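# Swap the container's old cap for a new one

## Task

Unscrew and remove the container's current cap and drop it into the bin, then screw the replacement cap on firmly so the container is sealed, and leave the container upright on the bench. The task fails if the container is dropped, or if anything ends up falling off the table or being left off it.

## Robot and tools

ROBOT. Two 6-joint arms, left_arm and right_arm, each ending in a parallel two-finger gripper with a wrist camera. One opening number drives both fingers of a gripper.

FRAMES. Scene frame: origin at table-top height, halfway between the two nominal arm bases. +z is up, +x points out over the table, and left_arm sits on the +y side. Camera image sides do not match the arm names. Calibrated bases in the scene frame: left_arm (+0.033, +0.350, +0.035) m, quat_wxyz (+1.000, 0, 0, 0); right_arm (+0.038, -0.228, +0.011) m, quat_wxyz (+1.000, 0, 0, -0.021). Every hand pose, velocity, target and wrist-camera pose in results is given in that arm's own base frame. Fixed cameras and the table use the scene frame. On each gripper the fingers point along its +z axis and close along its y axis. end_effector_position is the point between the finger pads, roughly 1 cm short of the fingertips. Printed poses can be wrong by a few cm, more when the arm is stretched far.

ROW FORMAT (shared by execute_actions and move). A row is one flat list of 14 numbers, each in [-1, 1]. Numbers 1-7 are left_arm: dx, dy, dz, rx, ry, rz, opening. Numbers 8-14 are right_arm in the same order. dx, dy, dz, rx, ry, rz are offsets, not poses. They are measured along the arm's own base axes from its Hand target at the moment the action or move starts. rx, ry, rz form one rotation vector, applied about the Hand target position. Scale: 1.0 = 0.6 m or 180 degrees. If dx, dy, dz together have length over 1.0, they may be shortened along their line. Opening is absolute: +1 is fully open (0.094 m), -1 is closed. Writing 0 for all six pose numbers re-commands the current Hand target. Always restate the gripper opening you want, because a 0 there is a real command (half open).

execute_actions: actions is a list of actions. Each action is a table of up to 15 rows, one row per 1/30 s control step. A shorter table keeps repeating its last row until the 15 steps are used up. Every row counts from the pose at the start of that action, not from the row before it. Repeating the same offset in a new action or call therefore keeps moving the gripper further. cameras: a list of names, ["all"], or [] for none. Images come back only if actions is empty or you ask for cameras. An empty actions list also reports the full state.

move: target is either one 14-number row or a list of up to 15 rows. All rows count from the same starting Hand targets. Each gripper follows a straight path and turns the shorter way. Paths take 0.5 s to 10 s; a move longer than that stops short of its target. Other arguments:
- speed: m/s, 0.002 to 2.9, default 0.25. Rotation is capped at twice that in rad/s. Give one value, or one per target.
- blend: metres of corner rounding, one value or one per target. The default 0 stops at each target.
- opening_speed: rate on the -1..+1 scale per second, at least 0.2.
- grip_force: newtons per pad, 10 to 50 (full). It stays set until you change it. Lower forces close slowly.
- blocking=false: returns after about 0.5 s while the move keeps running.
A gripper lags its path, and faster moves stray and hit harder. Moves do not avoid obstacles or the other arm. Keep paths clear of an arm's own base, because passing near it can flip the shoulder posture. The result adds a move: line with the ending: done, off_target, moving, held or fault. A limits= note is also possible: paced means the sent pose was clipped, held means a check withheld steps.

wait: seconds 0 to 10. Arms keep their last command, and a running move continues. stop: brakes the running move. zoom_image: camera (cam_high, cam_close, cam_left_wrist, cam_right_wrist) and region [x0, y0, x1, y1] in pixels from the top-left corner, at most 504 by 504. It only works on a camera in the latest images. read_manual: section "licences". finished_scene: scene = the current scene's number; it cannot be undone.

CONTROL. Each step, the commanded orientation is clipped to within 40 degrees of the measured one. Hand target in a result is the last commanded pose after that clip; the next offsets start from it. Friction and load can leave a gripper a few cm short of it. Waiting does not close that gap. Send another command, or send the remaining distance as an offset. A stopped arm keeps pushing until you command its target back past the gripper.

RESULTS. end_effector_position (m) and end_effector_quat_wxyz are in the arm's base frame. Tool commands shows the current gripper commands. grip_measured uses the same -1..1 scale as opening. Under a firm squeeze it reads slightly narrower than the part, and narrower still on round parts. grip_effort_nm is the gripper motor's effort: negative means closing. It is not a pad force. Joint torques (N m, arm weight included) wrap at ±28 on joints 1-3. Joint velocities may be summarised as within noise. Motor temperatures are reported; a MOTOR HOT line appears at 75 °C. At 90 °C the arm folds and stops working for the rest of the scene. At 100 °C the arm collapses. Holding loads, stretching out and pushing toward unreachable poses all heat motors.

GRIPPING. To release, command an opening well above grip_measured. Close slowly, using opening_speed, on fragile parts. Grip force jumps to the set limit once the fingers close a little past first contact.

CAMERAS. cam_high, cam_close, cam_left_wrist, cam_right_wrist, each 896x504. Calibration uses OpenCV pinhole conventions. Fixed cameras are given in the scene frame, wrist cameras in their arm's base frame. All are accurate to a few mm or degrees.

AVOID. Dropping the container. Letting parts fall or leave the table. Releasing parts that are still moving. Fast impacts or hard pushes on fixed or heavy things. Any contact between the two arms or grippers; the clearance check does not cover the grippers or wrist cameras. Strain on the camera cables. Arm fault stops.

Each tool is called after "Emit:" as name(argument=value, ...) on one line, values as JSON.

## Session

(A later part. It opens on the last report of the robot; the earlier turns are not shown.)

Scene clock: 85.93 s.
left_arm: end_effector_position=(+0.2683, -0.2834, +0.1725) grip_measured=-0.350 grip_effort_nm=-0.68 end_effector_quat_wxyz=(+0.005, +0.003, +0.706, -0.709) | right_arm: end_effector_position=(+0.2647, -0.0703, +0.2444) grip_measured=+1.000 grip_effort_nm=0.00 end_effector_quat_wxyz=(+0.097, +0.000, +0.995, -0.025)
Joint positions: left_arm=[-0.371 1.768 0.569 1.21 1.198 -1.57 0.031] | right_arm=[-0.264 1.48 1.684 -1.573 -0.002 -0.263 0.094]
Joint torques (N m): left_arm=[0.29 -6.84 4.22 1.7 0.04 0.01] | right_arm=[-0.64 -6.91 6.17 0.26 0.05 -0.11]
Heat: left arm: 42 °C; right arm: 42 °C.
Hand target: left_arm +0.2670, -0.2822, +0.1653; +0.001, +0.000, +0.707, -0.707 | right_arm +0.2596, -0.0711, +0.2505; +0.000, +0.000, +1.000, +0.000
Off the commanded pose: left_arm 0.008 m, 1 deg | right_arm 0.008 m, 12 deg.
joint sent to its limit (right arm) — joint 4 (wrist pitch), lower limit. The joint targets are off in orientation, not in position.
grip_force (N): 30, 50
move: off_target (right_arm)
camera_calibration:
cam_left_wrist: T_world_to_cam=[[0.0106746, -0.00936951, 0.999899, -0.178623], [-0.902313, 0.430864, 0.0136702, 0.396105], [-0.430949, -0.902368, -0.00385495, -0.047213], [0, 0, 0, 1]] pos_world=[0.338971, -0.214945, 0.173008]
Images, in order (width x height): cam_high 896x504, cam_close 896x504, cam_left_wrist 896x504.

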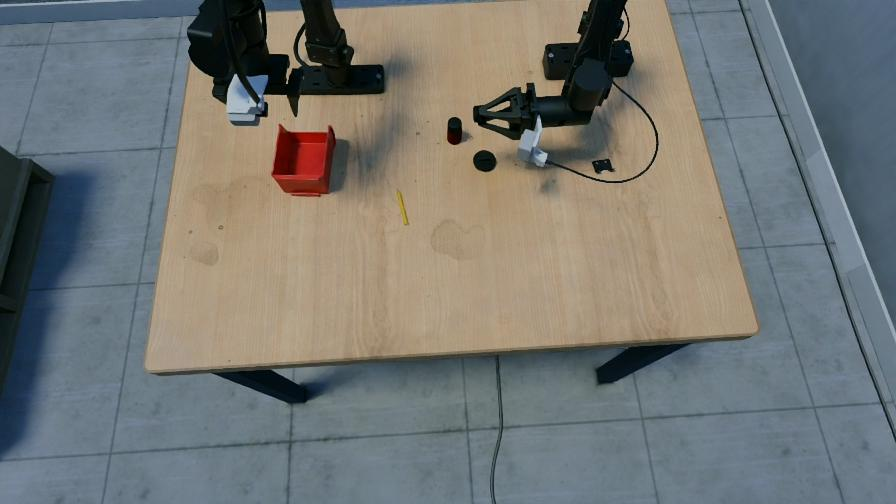

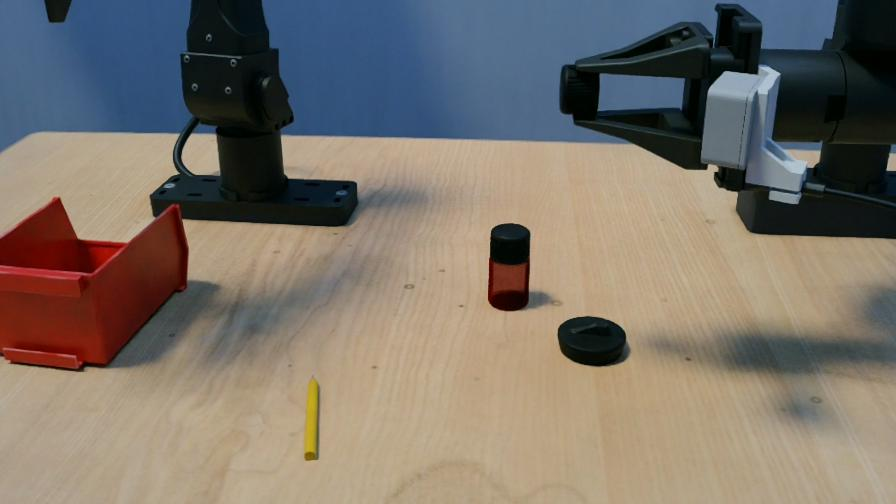

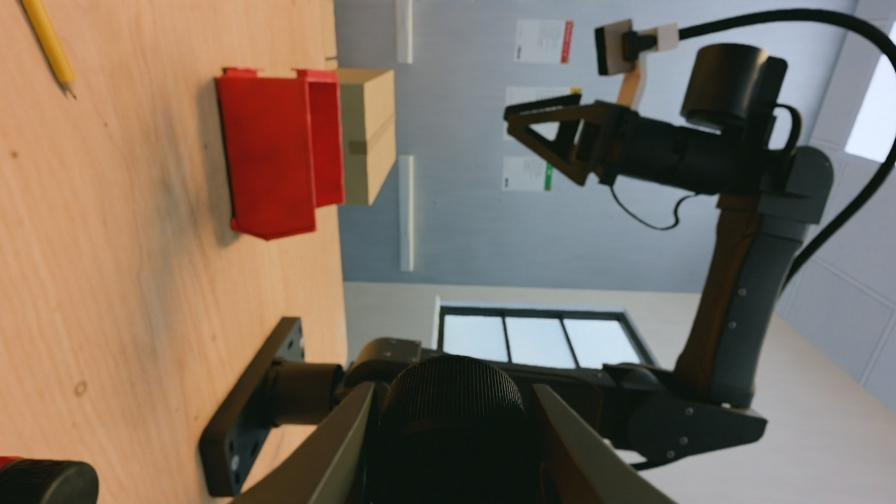

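Emit:
move(target=[0, 0, 0, 0, 0, 0, -0.45, -0.0093, 0.4833, -0.0975, 0.3948, -0.3785, 0.3948, 0.2], speed=0.25, cameras=["all"])

Scene clock: 92.53 s.
left_arm: end_effector_position=(+0.2683, -0.2834, +0.1727) grip_measured=-0.350 grip_effort_nm=-0.68 end_effector_quat_wxyz=(+0.005, +0.003, +0.705, -0.709) | right_arm: end_effector_position=(+0.2614, +0.2172, +0.1973) grip_measured=+0.202 grip_effort_nm=-0.13 end_effector_quat_wxyz=(-0.482, +0.529, -0.494, -0.493)
Joint positions: left_arm=[-0.371 1.768 0.569 1.212 1.198 -1.571 0.031] | right_arm=[0.134 1.503 0.665 0.333 -1.471 -0.525 0.056]
Joint torques (N m): left_arm=[0.14 -6.89 4.22 1.68 0.05 0.03] | right_arm=[0.8 -5.52 4.4 1.12 -0.51 -0.07]
Heat: left arm: 41 °C; right arm: 42 °C.
Hand target: left_arm +0.2670, -0.2822, +0.1653; +0.001, +0.000, +0.707, -0.707 | right_arm +0.2539, +0.2190, +0.1921; -0.490, +0.511, -0.489, -0.511
Off the commanded pose: left_arm 0.008 m, 1 deg | right_arm 0.009 m, 3 deg.
grip_force (N): 30, 50
move: off_target (right_arm)
camera_calibration:
cam_left_wrist: T_world_to_cam=[[0.0103459, -0.00866108, 0.999909, -0.178559], [-0.902317, 0.430875, 0.0130683, 0.396209], [-0.430949, -0.90237, -0.00335724, -0.0472983], [0, 0, 0, 1]] pos_world=[0.338971, -0.214944, 0.173206]
cam_right_wrist: T_world_to_cam=[[0.998143, 0.0578853, 0.0189588, -0.277612], [0.0433757, -0.456968, -0.888425, 0.304233], [-0.0427632, 0.887598, -0.458631, -0.00203132], [0, 0, 0, 1]] pos_world=[0.263813, 0.156897, 0.274619]

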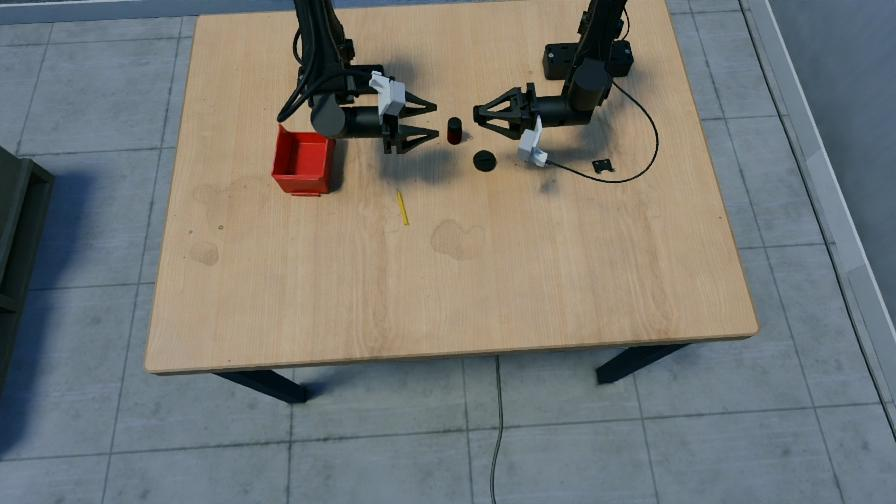

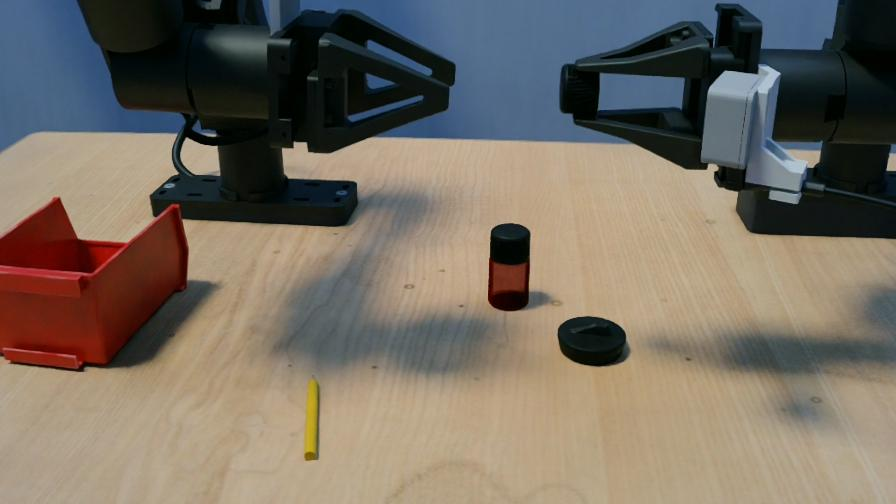

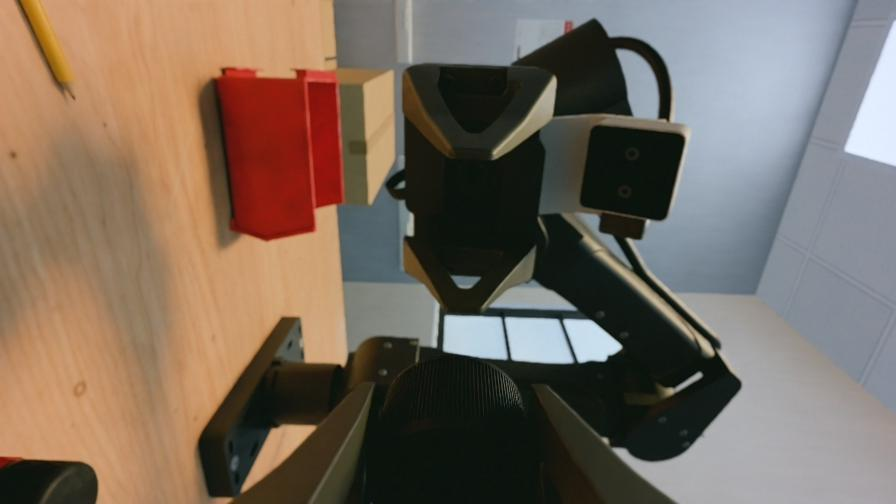

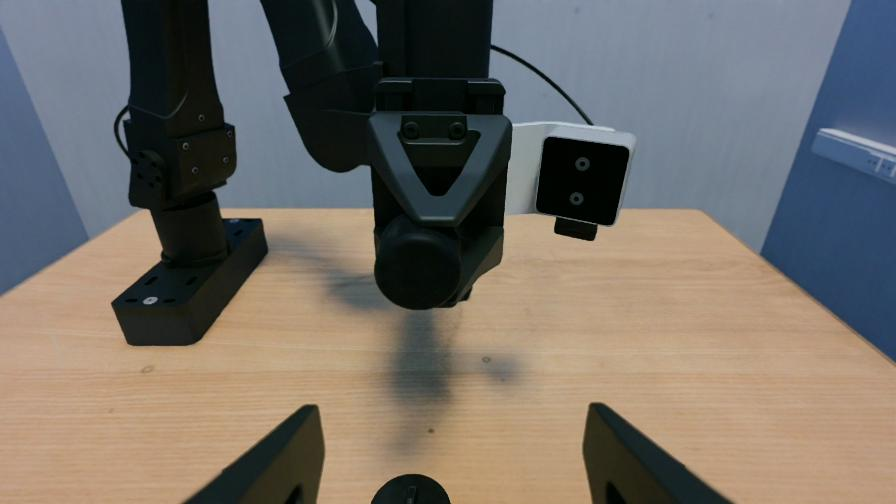

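Emit:
move(target=[0, 0, 0, 0, 0, 0, -0.45, -0.0173, 0.0825, -0.0035, 0.015, 0, 0, 0.2], speed=0.1, cameras=["cam_right_wrist", "cam_left_wrist", "cam_close"])

Scene clock: 99.20 s.
left_arm: end_effector_position=(+0.2683, -0.2834, +0.1727) grip_measured=-0.350 grip_effort_nm=-0.68 end_effector_quat_wxyz=(+0.005, +0.003, +0.705, -0.709) | right_arm: end_effector_position=(+0.2448, +0.2672, +0.1978) grip_measured=+0.202 grip_effort_nm=-0.13 end_effector_quat_wxyz=(+0.504, -0.505, +0.470, +0.520)
Joint positions: left_arm=[-0.371 1.768 0.569 1.212 1.198 -1.571 0.031] | right_arm=[0.327 1.686 0.506 1.353 -1.29 0.146 0.056]
Joint torques (N m): left_arm=[0.31 -6.74 4.25 1.75 0.03 -0.01] | right_arm=[0.77 -4.85 3.4 1.44 0.29 -0.01]
Heat: left arm: 41 °C; right arm: 42 °C.
Hand target: left_arm +0.2670, -0.2822, +0.1653; +0.001, +0.000, +0.707, -0.707 | right_arm +0.2436, +0.2685, +0.1899; +0.502, -0.499, +0.477, +0.522
Off the commanded pose: left_arm 0.008 m, 1 deg | right_arm 0.008 m, 1 deg.
grip_force (N): 30, 50
move: done
camera_calibration:
cam_left_wrist: T_world_to_cam=[[0.0103459, -0.00866108, 0.999909, -0.178559], [-0.902317, 0.430875, 0.0130683, 0.396209], [-0.430949, -0.90237, -0.00335724, -0.0472983], [0, 0, 0, 1]] pos_world=[0.338971, -0.214944, 0.173206]
cam_right_wrist: T_world_to_cam=[[0.99801, 0.060712, 0.017052, -0.264346], [0.0383599, -0.369847, -0.9283, 0.314077], [-0.0500524, 0.927107, -0.37144, -0.0729359], [0, 0, 0, 1]] pos_world=[0.248121, 0.199829, 0.268974]
Images, in order (width x height): cam_close 896x504, cam_left_wrist 896x504, cam_right_wrist 896x504.

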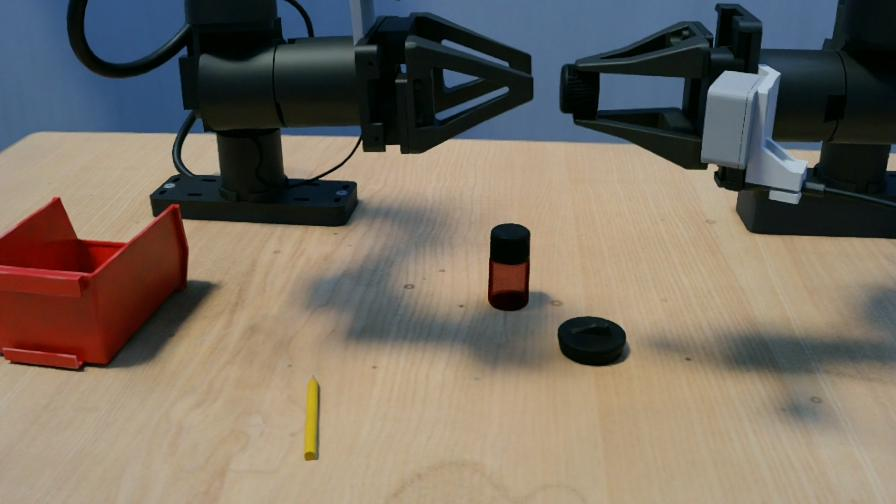

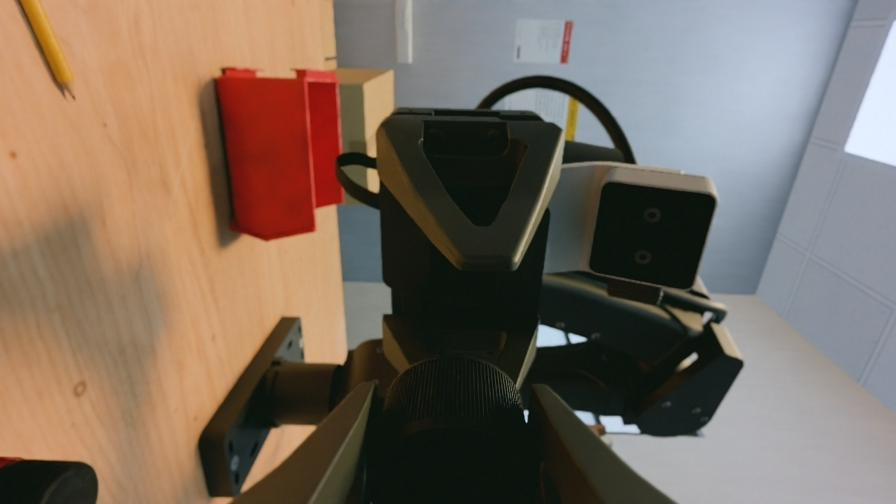

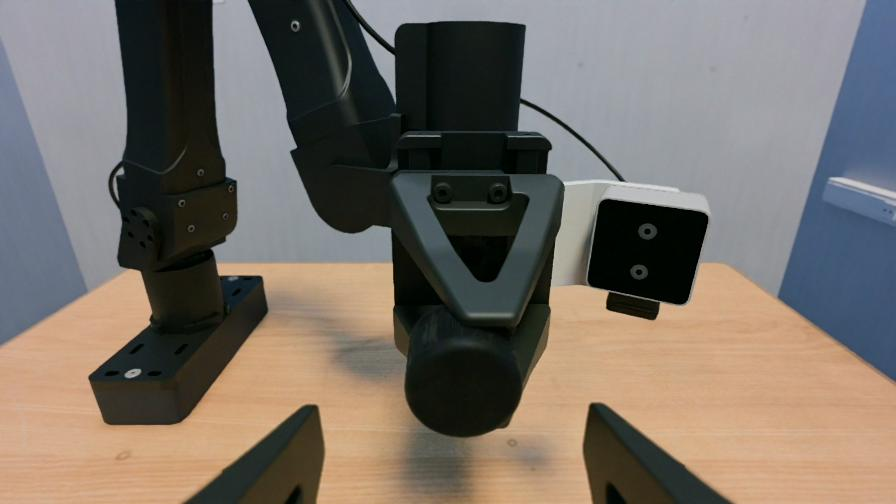

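Emit:
zoom_image(camera="cam_close", region=[400, 0, 700, 170])

Emit:
zoom_image(camera="cam_right_wrist", region=[270, 270, 650, 504])

Scaled by 1.680 from the camera's 896x504 image, which has a finer 1280x720 frame.

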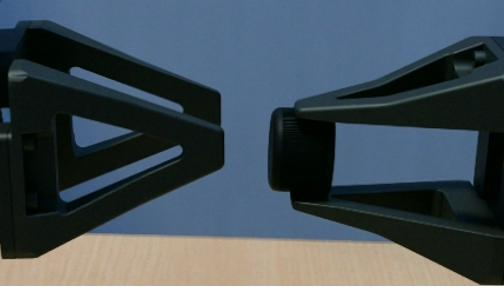

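Scaled by 1.326 from the camera's 896x504 image, which has a finer 1280x720 frame.

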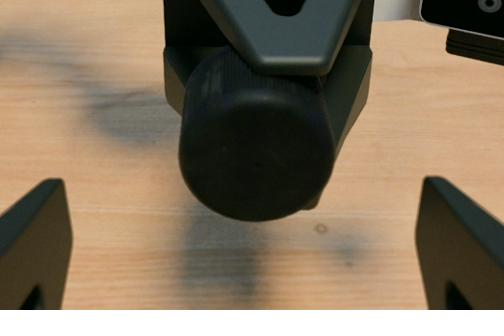

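Emit:
move(target=[0, 0, 0, 0, 0, 0, -0.45, 0.0023, 0.0522, -0.0125, -0.015, 0, 0, 0.2], speed=0.06, cameras=["cam_right_wrist", "cam_left_wrist", "cam_close"])

Scene clock: 105.23 s.
left_arm: end_effector_position=(+0.2683, -0.2834, +0.1727) grip_measured=-0.350 grip_effort_nm=-0.68 end_effector_quat_wxyz=(+0.005, +0.003, +0.705, -0.709) | right_arm: end_effector_position=(+0.2399, +0.2956, +0.1817) grip_measured=+0.202 grip_effort_nm=-0.13 end_effector_quat_wxyz=(+0.485, -0.508, +0.490, +0.516)
Joint positions: left_arm=[-0.371 1.768 0.569 1.212 1.198 -1.571 0.031] | right_arm=[0.431 1.686 0.529 1.165 -1.189 0.02 0.056]
Joint torques (N m): left_arm=[0.28 -6.91 4.19 1.7 0.06 -0.02] | right_arm=[0.7 -5.83 6.84 1.15 0.17 -0.22]
Heat: left arm: 41 °C; right arm: 42 °C.
Hand target: left_arm +0.2670, -0.2822, +0.1653; +0.001, +0.000, +0.707, -0.707 | right_arm +0.2449, +0.2998, +0.1824; +0.490, -0.511, +0.489, +0.511
Off the commanded pose: left_arm 0.008 m, 1 deg | right_arm 0.007 m, 1 deg.
grip_force (N): 30, 50
move: done
camera_calibration:
cam_left_wrist: T_world_to_cam=[[0.0103459, -0.00866108, 0.999909, -0.178559], [-0.902317, 0.430875, 0.0130683, 0.396209], [-0.430949, -0.90237, -0.00335724, -0.0472983], [0, 0, 0, 1]] pos_world=[0.338971, -0.214944, 0.173206]
cam_right_wrist: T_world_to_cam=[[0.998079, 0.0598786, -0.0158897, -0.254579], [0.0102386, -0.412394, -0.910948, 0.326081], [-0.0610991, 0.909036, -0.412215, -0.0901448], [0, 0, 0, 1]] pos_world=[0.245244, 0.231662, 0.255838]
Images, in order (width x height): cam_close 896x504, cam_left_wrist 896x504, cam_right_wrist 896x504.

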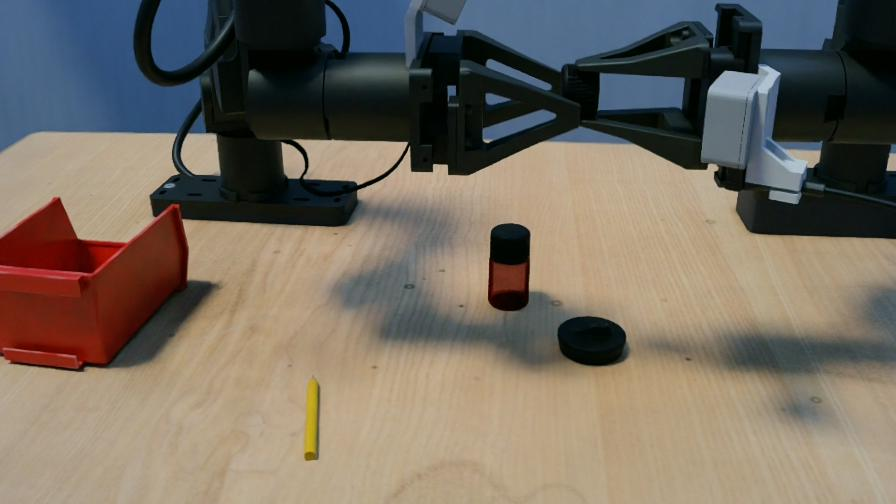

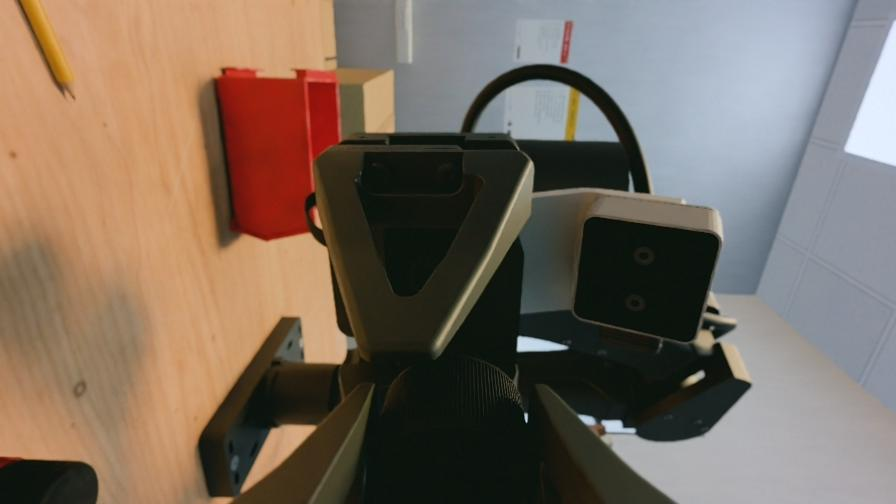

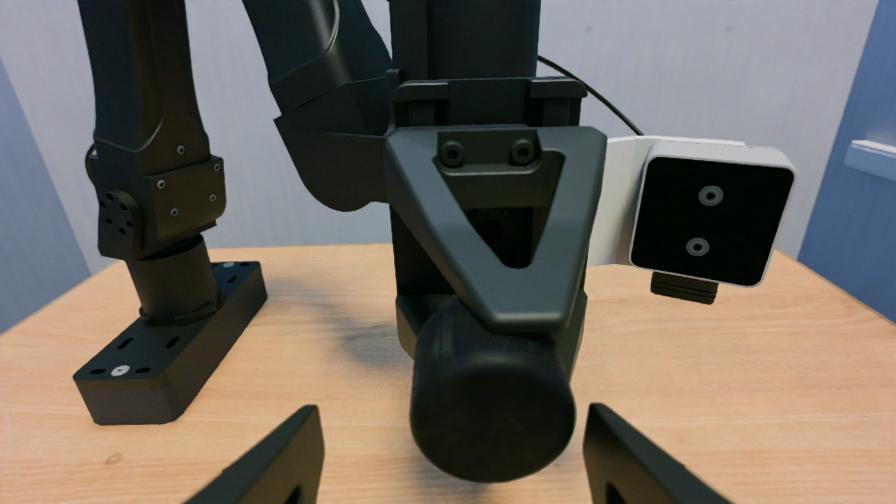

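Emit:
zoom_image(camera="cam_close", region=[440, 10, 680, 180])

Emit:
zoom_image(camera="cam_right_wrist", region=[270, 230, 650, 504])

Emit:
zoom_image(camera="cam_left_wrist", region=[270, 230, 650, 504])

Scaled by 2.100 from the camera's 896x504 image, which has a finer 1280x720 frame.

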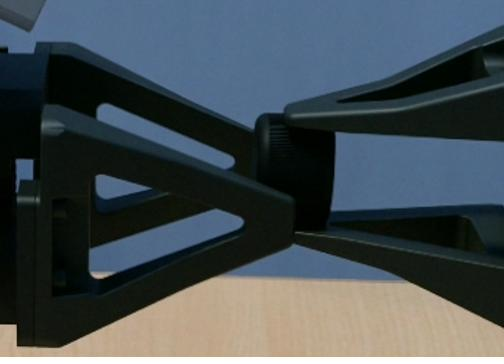

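Scaled by 1.326 from the camera's 896x504 image, which has a finer 1280x720 frame.

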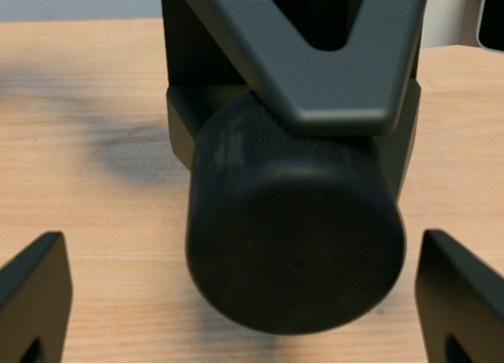

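Scaled by 1.326 from the camera's 896x504 image, which has a finer 1280x720 frame.

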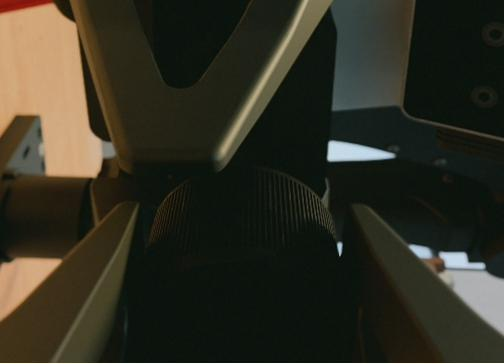

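Emit:
move(target=[0, 0, 0, 0, 0, 0, -0.45, 0.0063, 0.0035, 0.0122, 0, 0, 0, 0.2], speed=0.05, cameras=["cam_right_wrist", "cam_left_wrist", "cam_close"])

Scene clock: 113.10 s.
left_arm: end_effector_position=(+0.2683, -0.2834, +0.1727) grip_measured=-0.350 grip_effort_nm=-0.67 end_effector_quat_wxyz=(+0.005, +0.003, +0.705, -0.709) | right_arm: end_effector_position=(+0.2452, +0.2980, +0.1842) grip_measured=+0.202 grip_effort_nm=-0.12 end_effector_quat_wxyz=(+0.481, -0.506, +0.495, +0.517)
Joint positions: left_arm=[-0.371 1.768 0.569 1.212 1.198 -1.571 0.031] | right_arm=[0.431 1.686 0.557 1.123 -1.187 0.02 0.056]
Joint torques (N m): left_arm=[0.24 -6.79 4.26 1.68 0.06 -0.01] | right_arm=[0.85 -7.24 6.91 1.15 0.16 -0.2]
Heat: left arm: 40 °C; right arm: 42 °C.
Hand target: left_arm +0.2670, -0.2822, +0.1653; +0.001, +0.000, +0.707, -0.707 | right_arm +0.2487, +0.3019, +0.1897; +0.490, -0.511, +0.489, +0.511
Off the commanded pose: left_arm 0.008 m, 1 deg | right_arm 0.008 m, 2 deg.
grip_force (N): 30, 50
move: done
camera_calibration:
cam_left_wrist: T_world_to_cam=[[0.0103459, -0.00866108, 0.999909, -0.178559], [-0.902317, 0.430875, 0.0130683, 0.396209], [-0.430949, -0.90237, -0.00335724, -0.0472983], [0, 0, 0, 1]] pos_world=[0.338971, -0.214944, 0.173206]
cam_right_wrist: T_world_to_cam=[[0.997892, 0.0582005, -0.0287083, -0.257144], [-0.0017762, -0.417715, -0.908576, 0.33336], [-0.0648714, 0.906712, -0.416731, -0.0885049], [0, 0, 0, 1]] pos_world=[0.251452, 0.234464, 0.258618]
Images, in order (width x height): cam_close 896x504, cam_left_wrist 896x504, cam_right_wrist 896x504.

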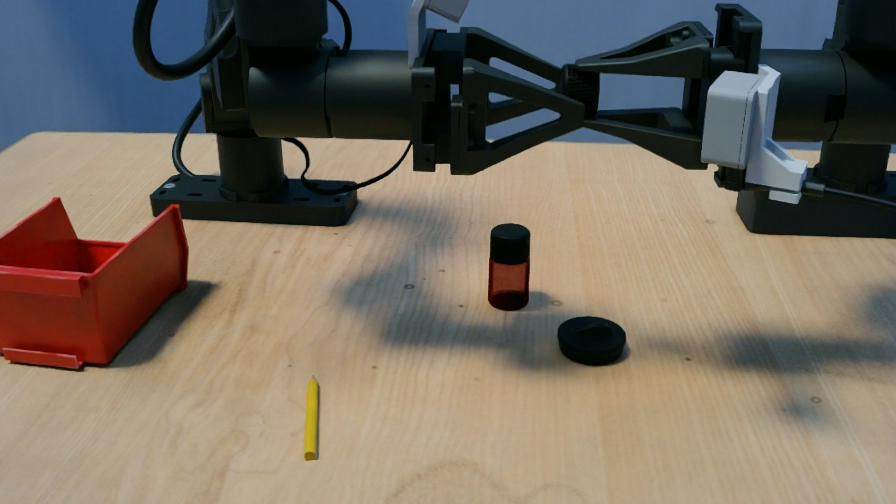

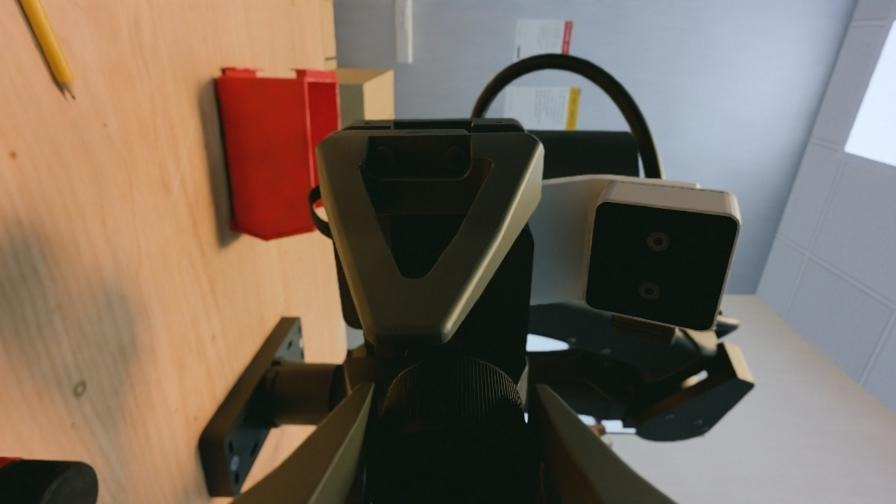

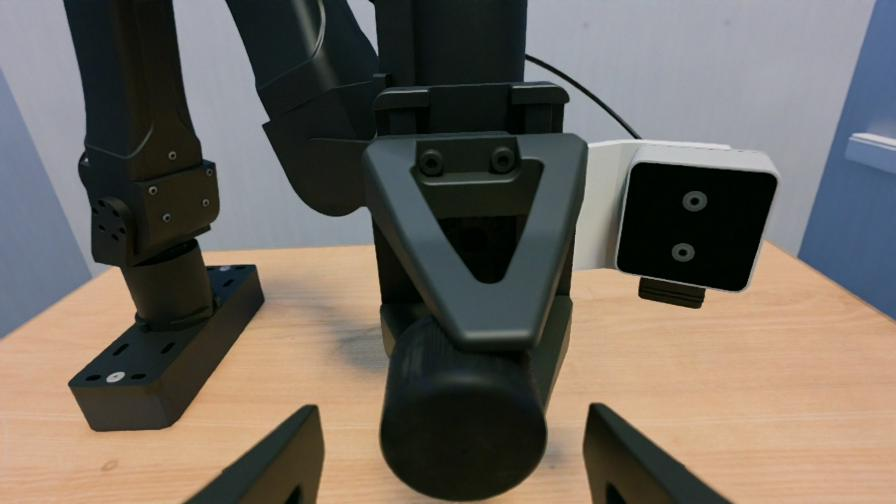

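Emit:
move(target=[0, 0, 0, 0, 0, 0, -0.45, 0.002, 0.006, 0.0125, 0, 0, 0, 0.2], speed=0.05, cameras=["cam_right_wrist", "cam_left_wrist", "cam_close"])

Scene clock: 114.80 s.
left_arm: end_effector_position=(+0.2683, -0.2834, +0.1727) grip_measured=-0.350 grip_effort_nm=-0.68 end_effector_quat_wxyz=(+0.005, +0.003, +0.705, -0.709) | right_arm: end_effector_position=(+0.2476, +0.3020, +0.1848) grip_measured=+0.202 grip_effort_nm=-0.13 end_effector_quat_wxyz=(+0.475, -0.504, +0.501, +0.520)
Joint positions: left_arm=[-0.371 1.768 0.569 1.212 1.198 -1.571 0.031] | right_arm=[0.441 1.686 0.578 1.083 -1.178 0.02 0.056]
Joint torques (N m): left_arm=[0.27 -6.97 4.26 1.7 0.01 0.01] | right_arm=[0.91 -9.07 7.04 1.16 0.15 -0.18]
Heat: left arm: 40 °C; right arm: 42 °C.
Hand target: left_arm +0.2670, -0.2822, +0.1653; +0.001, +0.000, +0.707, -0.707 | right_arm +0.2499, +0.3055, +0.1972; +0.490, -0.511, +0.489, +0.511
Off the commanded pose: left_arm 0.008 m, 1 deg | right_arm 0.013 m, 3 deg.
grip_force (N): 30, 50
move: off_target (right_arm)
camera_calibration:
cam_left_wrist: T_world_to_cam=[[0.0103459, -0.00866108, 0.999909, -0.178559], [-0.902317, 0.430875, 0.0130683, 0.396209], [-0.430949, -0.90237, -0.00335724, -0.0472983], [0, 0, 0, 1]] pos_world=[0.338971, -0.214944, 0.173206]
cam_right_wrist: T_world_to_cam=[[0.997243, 0.0579211, -0.0463827, -0.256268], [-0.0173911, -0.425225, -0.904921, 0.341005], [-0.0721371, 0.903233, -0.423045, -0.0877102], [0, 0, 0, 1]] pos_world=[0.255164, 0.23907, 0.259591]
Images, in order (width x height): cam_close 896x504, cam_left_wrist 896x504, cam_right_wrist 896x504.

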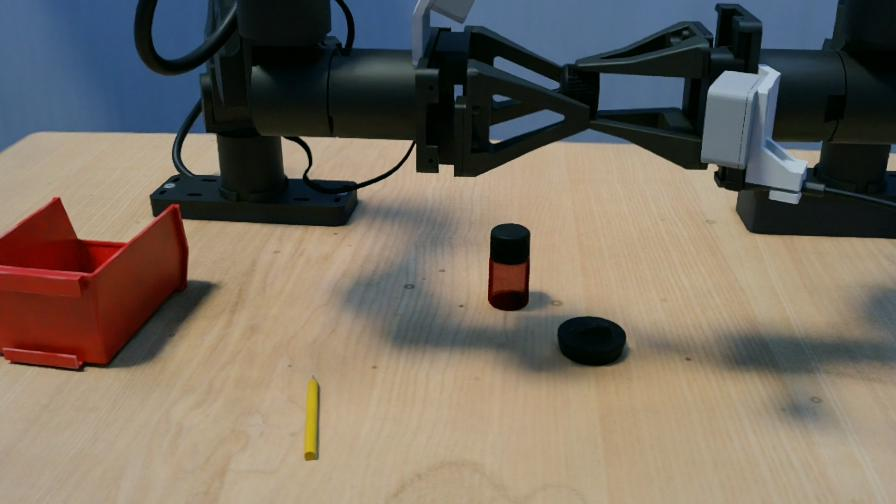

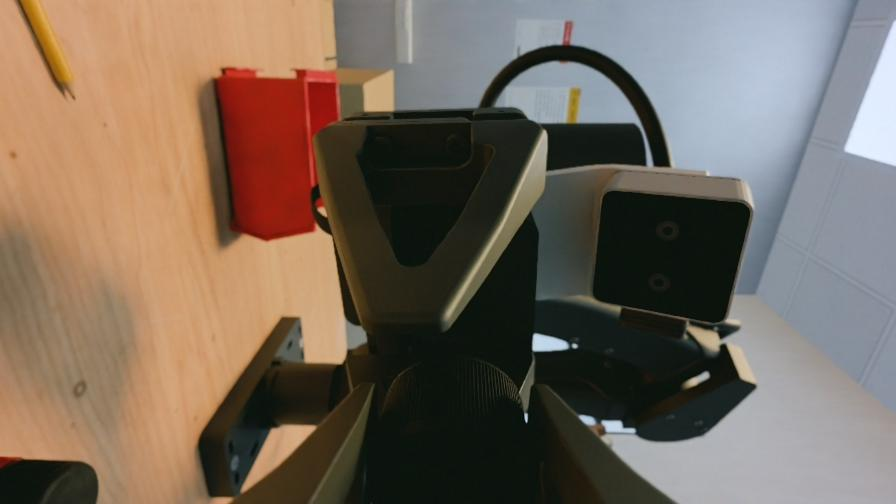

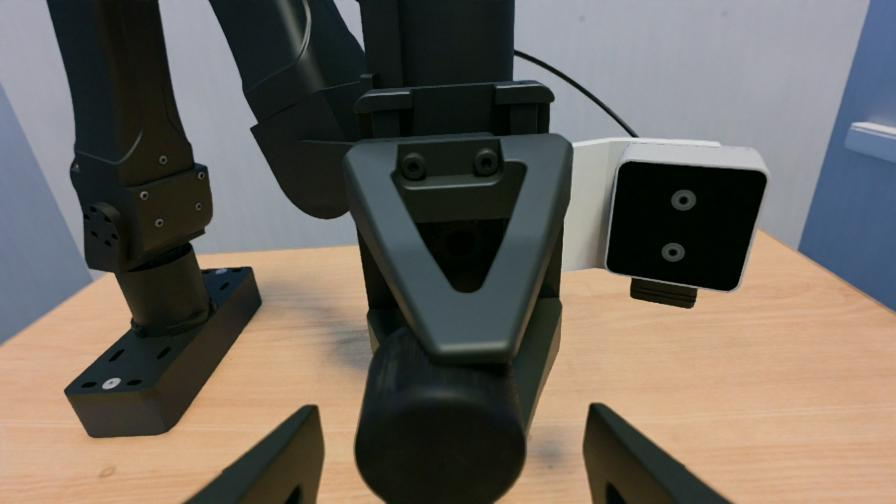

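Emit:
move(target=[0, 0, 0, 0, 0, 0, -0.45, -0.003, 0.0, 0.013, 0, 0, 0, 0.2], speed=0.05, cameras=["cam_right_wrist", "cam_left_wrist"])

Scene clock: 117.40 s.
left_arm: end_effector_position=(+0.2683, -0.2834, +0.1727) grip_measured=-0.350 grip_effort_nm=-0.68 end_effector_quat_wxyz=(+0.005, +0.003, +0.705, -0.709) | right_arm: end_effector_position=(+0.2469, +0.3015, +0.1920) grip_measured=+0.202 grip_effort_nm=-0.12 end_effector_quat_wxyz=(+0.475, -0.503, +0.502, +0.519)
Joint positions: left_arm=[-0.371 1.768 0.569 1.212 1.198 -1.571 0.031] | right_arm=[0.441 1.653 0.584 1.043 -1.175 0.02 0.056]
Joint torques (N m): left_arm=[0.28 -6.84 4.26 1.73 0.03 0] | right_arm=[1.13 -9.01 7.2 1.17 0.16 -0.21]
Heat: left arm: 40 °C; right arm: 42 °C.
Hand target: left_arm +0.2670, -0.2822, +0.1653; +0.001, +0.000, +0.707, -0.707 | right_arm +0.2481, +0.3055, +0.2050; +0.490, -0.511, +0.489, +0.511
Off the commanded pose: left_arm 0.008 m, 1 deg | right_arm 0.014 m, 3 deg.
grip_force (N): 30, 50
move: off_target (right_arm)
camera_calibration:
cam_left_wrist: T_world_to_cam=[[0.0103459, -0.00866108, 0.999909, -0.178559], [-0.902317, 0.430875, 0.0130683, 0.396209], [-0.430949, -0.90237, -0.00335724, -0.0472983], [0, 0, 0, 1]] pos_world=[0.338971, -0.214944, 0.173206]
cam_right_wrist: T_world_to_cam=[[0.997349, 0.0552433, -0.0473612, -0.254233], [-0.0193829, -0.425661, -0.904675, 0.347836], [-0.070137, 0.903195, -0.423462, -0.0846555], [0, 0, 0, 1]] pos_world=[0.254364, 0.238565, 0.266789]
Images, in order (width x height): cam_left_wrist 896x504, cam_right_wrist 896x504.

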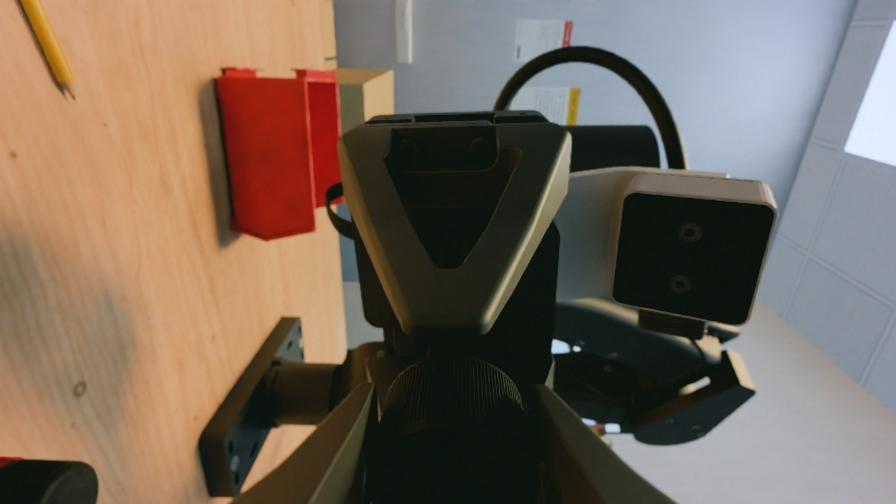

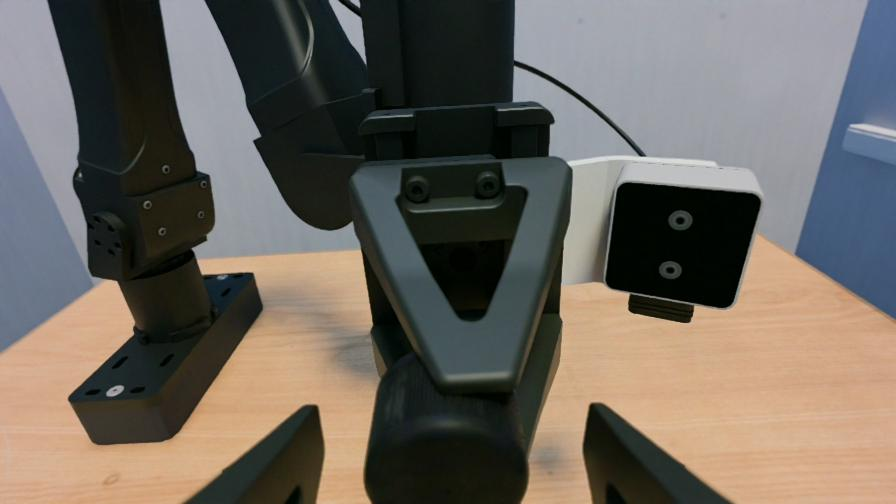

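Emit:
move(target=[0, 0, 0, 0, 0, 0, -0.45, 0, 0, 0, 0, 0, 0, -0.42], speed=0.05, opening_speed=0.3, grip_force=[30, 25], cameras=["cam_left_wrist", "cam_right_wrist", "cam_close"])

Scene clock: 121.23 s.
left_arm: end_effector_position=(+0.2684, -0.2834, +0.1727) grip_measured=-0.350 grip_effort_nm=-0.68 end_effector_quat_wxyz=(+0.005, +0.003, +0.705, -0.709) | right_arm: end_effector_position=(+0.2459, +0.3024, +0.1919) grip_measured=-0.335 grip_effort_nm=-0.57 end_effector_quat_wxyz=(+0.474, -0.504, +0.502, +0.520)
Joint positions: left_arm=[-0.371 1.768 0.569 1.212 1.198 -1.571 0.031] | right_arm=[0.444 1.653 0.584 1.043 -1.175 0.02 0.031]
Joint torques (N m): left_arm=[0.25 -6.86 4.29 1.71 0.06 0] | right_arm=[0.75 -9.05 7.21 1.15 0.17 -0.18]
Heat: left arm: 40 °C; right arm: 42 °C.
Hand target: left_arm +0.2670, -0.2822, +0.1653; +0.001, +0.000, +0.707, -0.707 | right_arm +0.2481, +0.3055, +0.2050; +0.490, -0.511, +0.489, +0.510
Off the commanded pose: left_arm 0.008 m, 1 deg | right_arm 0.014 m, 3 deg.
grip_force (N): 30, 25
move: off_target (right_arm)
camera_calibration:
cam_left_wrist: T_world_to_cam=[[0.0103489, -0.00865724, 0.999909, -0.178559], [-0.902471, 0.430553, 0.0130682, 0.396191], [-0.430627, -0.902524, -0.00335715, -0.0474409], [0, 0, 0, 1]] pos_world=[0.338969, -0.214943, 0.173206]
cam_right_wrist: T_world_to_cam=[[0.997132, 0.0586856, -0.0477893, -0.254142], [-0.0182911, -0.425859, -0.904605, 0.347957], [-0.0734388, 0.902884, -0.423564, -0.0845917], [0, 0, 0, 1]] pos_world=[0.253566, 0.239472, 0.266789]
Images, in order (width x height): cam_close 896x504, cam_left_wrist 896x504, cam_right_wrist 896x504.

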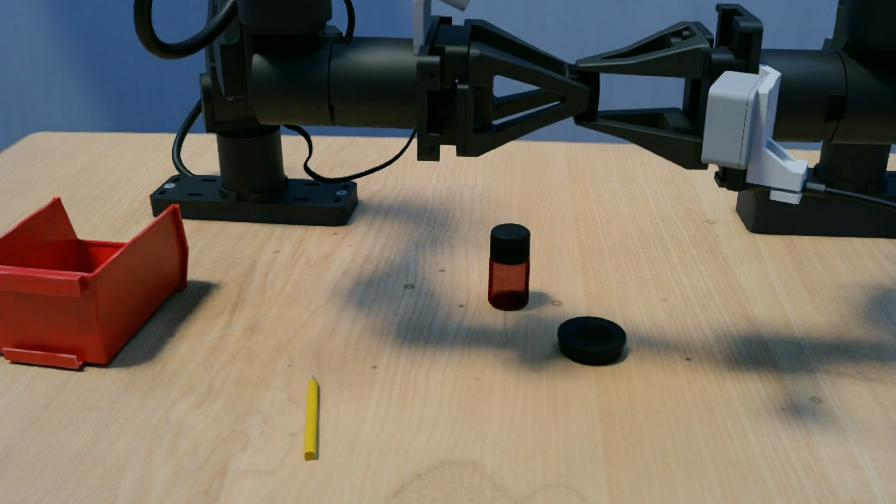

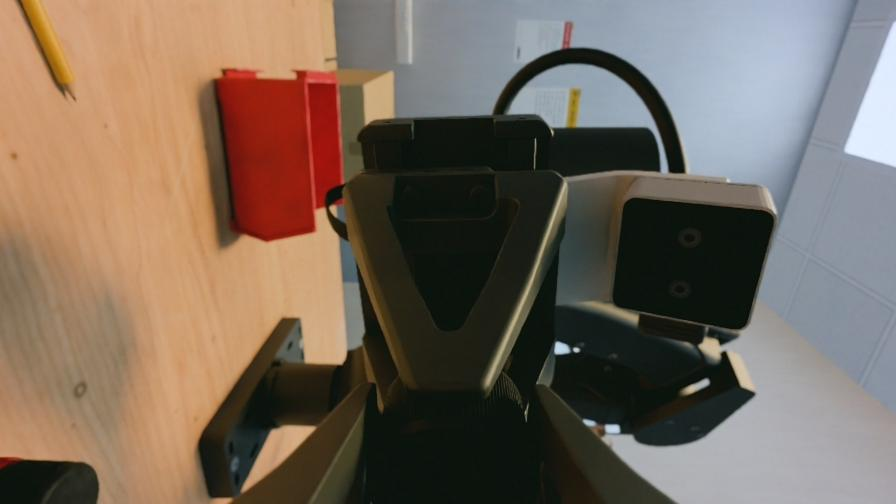

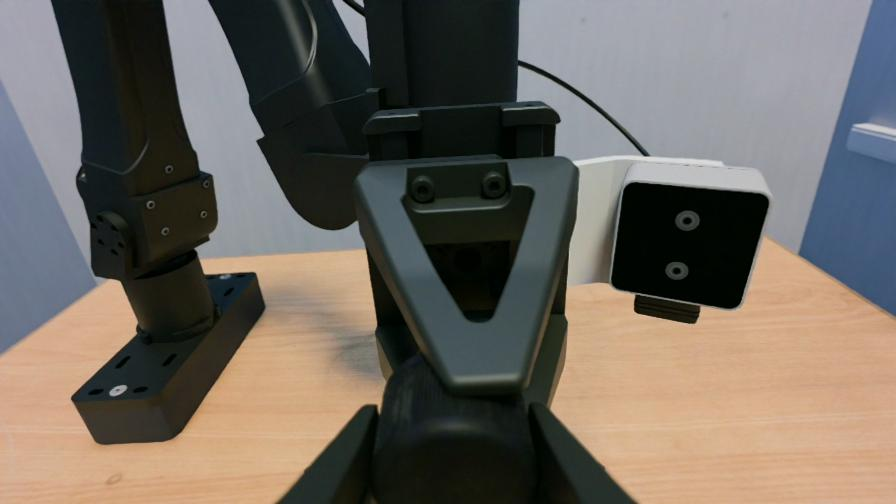

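Emit:
move(target=[0, 0, 0, 0, 0, 0, 0.1, 0, 0, 0, 0, 0, 0, -0.46], speed=0.05, opening_speed=0.4, grip_force=[30, 35], cameras=["cam_left_wrist", "cam_right_wrist", "cam_close"])

Scene clock: 123.83 s.
left_arm: end_effector_position=(+0.2684, -0.2834, +0.1728) grip_measured=+0.098 grip_effort_nm=0.10 end_effector_quat_wxyz=(+0.005, +0.004, +0.705, -0.709) | right_arm: end_effector_position=(+0.2460, +0.3024, +0.1918) grip_measured=-0.343 grip_effort_nm=-0.75 end_effector_quat_wxyz=(+0.474, -0.503, +0.502, +0.520)
Joint positions: left_arm=[-0.371 1.768 0.569 1.213 1.198 -1.571 0.052] | right_arm=[0.444 1.653 0.584 1.042 -1.174 0.02 0.031]
Joint torques (N m): left_arm=[0.21 -6.76 4.26 1.69 0.09 0] | right_arm=[0.81 -9.03 7.24 1.17 0.15 -0.19]
Heat: left arm: 40 °C; right arm: 42 °C.
Hand target: left_arm +0.2670, -0.2822, +0.1653; +0.001, +0.000, +0.707, -0.707 | right_arm +0.2482, +0.3055, +0.2050; +0.490, -0.511, +0.489, +0.510
Off the commanded pose: left_arm 0.008 m, 1 deg | right_arm 0.014 m, 3 deg.
grip_force (N): 30, 35
move: off_target (right_arm)
camera_calibration:
cam_left_wrist: T_world_to_cam=[[0.00967335, -0.00844867, 0.999918, -0.178486], [-0.902479, 0.430557, 0.0123686, 0.396312], [-0.430625, -0.902524, -0.00345982, -0.047423], [0, 0, 0, 1]] pos_world=[0.338968, -0.214943, 0.173406]
cam_right_wrist: T_world_to_cam=[[0.997132, 0.0578757, -0.048772, -0.253901], [-0.0194928, -0.426285, -0.904379, 0.348168], [-0.0731323, 0.902736, -0.423934, -0.0846953], [0, 0, 0, 1]] pos_world=[0.253766, 0.239571, 0.266587]
Images, in order (width x height): cam_close 896x504, cam_left_wrist 896x504, cam_right_wrist 896x504.

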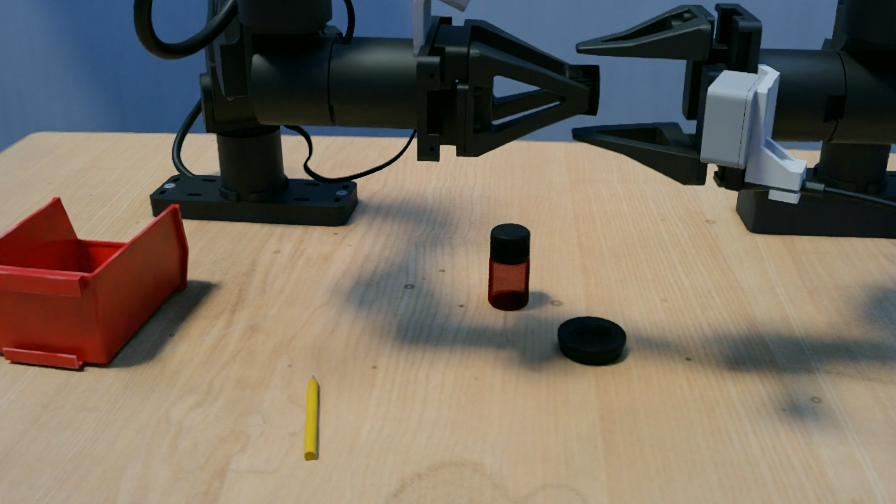

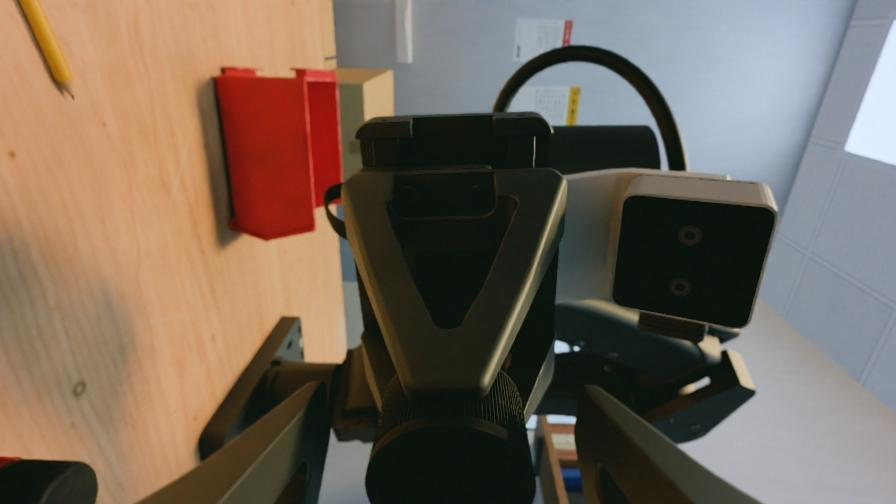

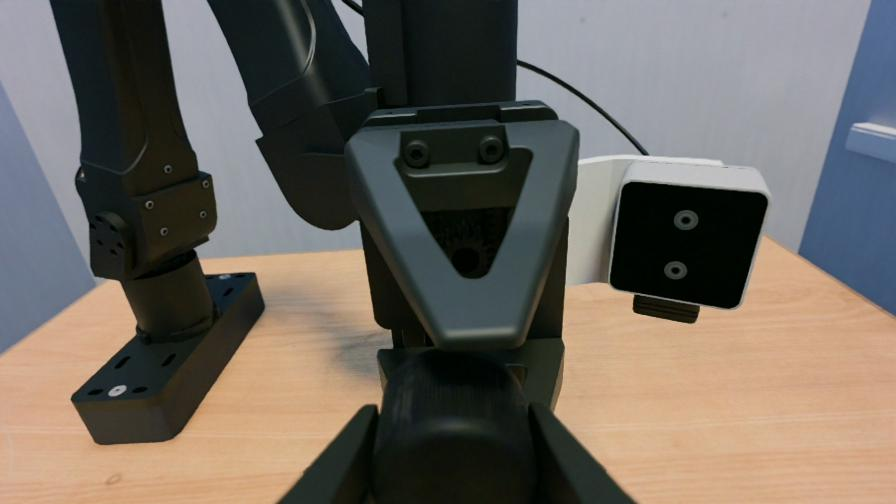

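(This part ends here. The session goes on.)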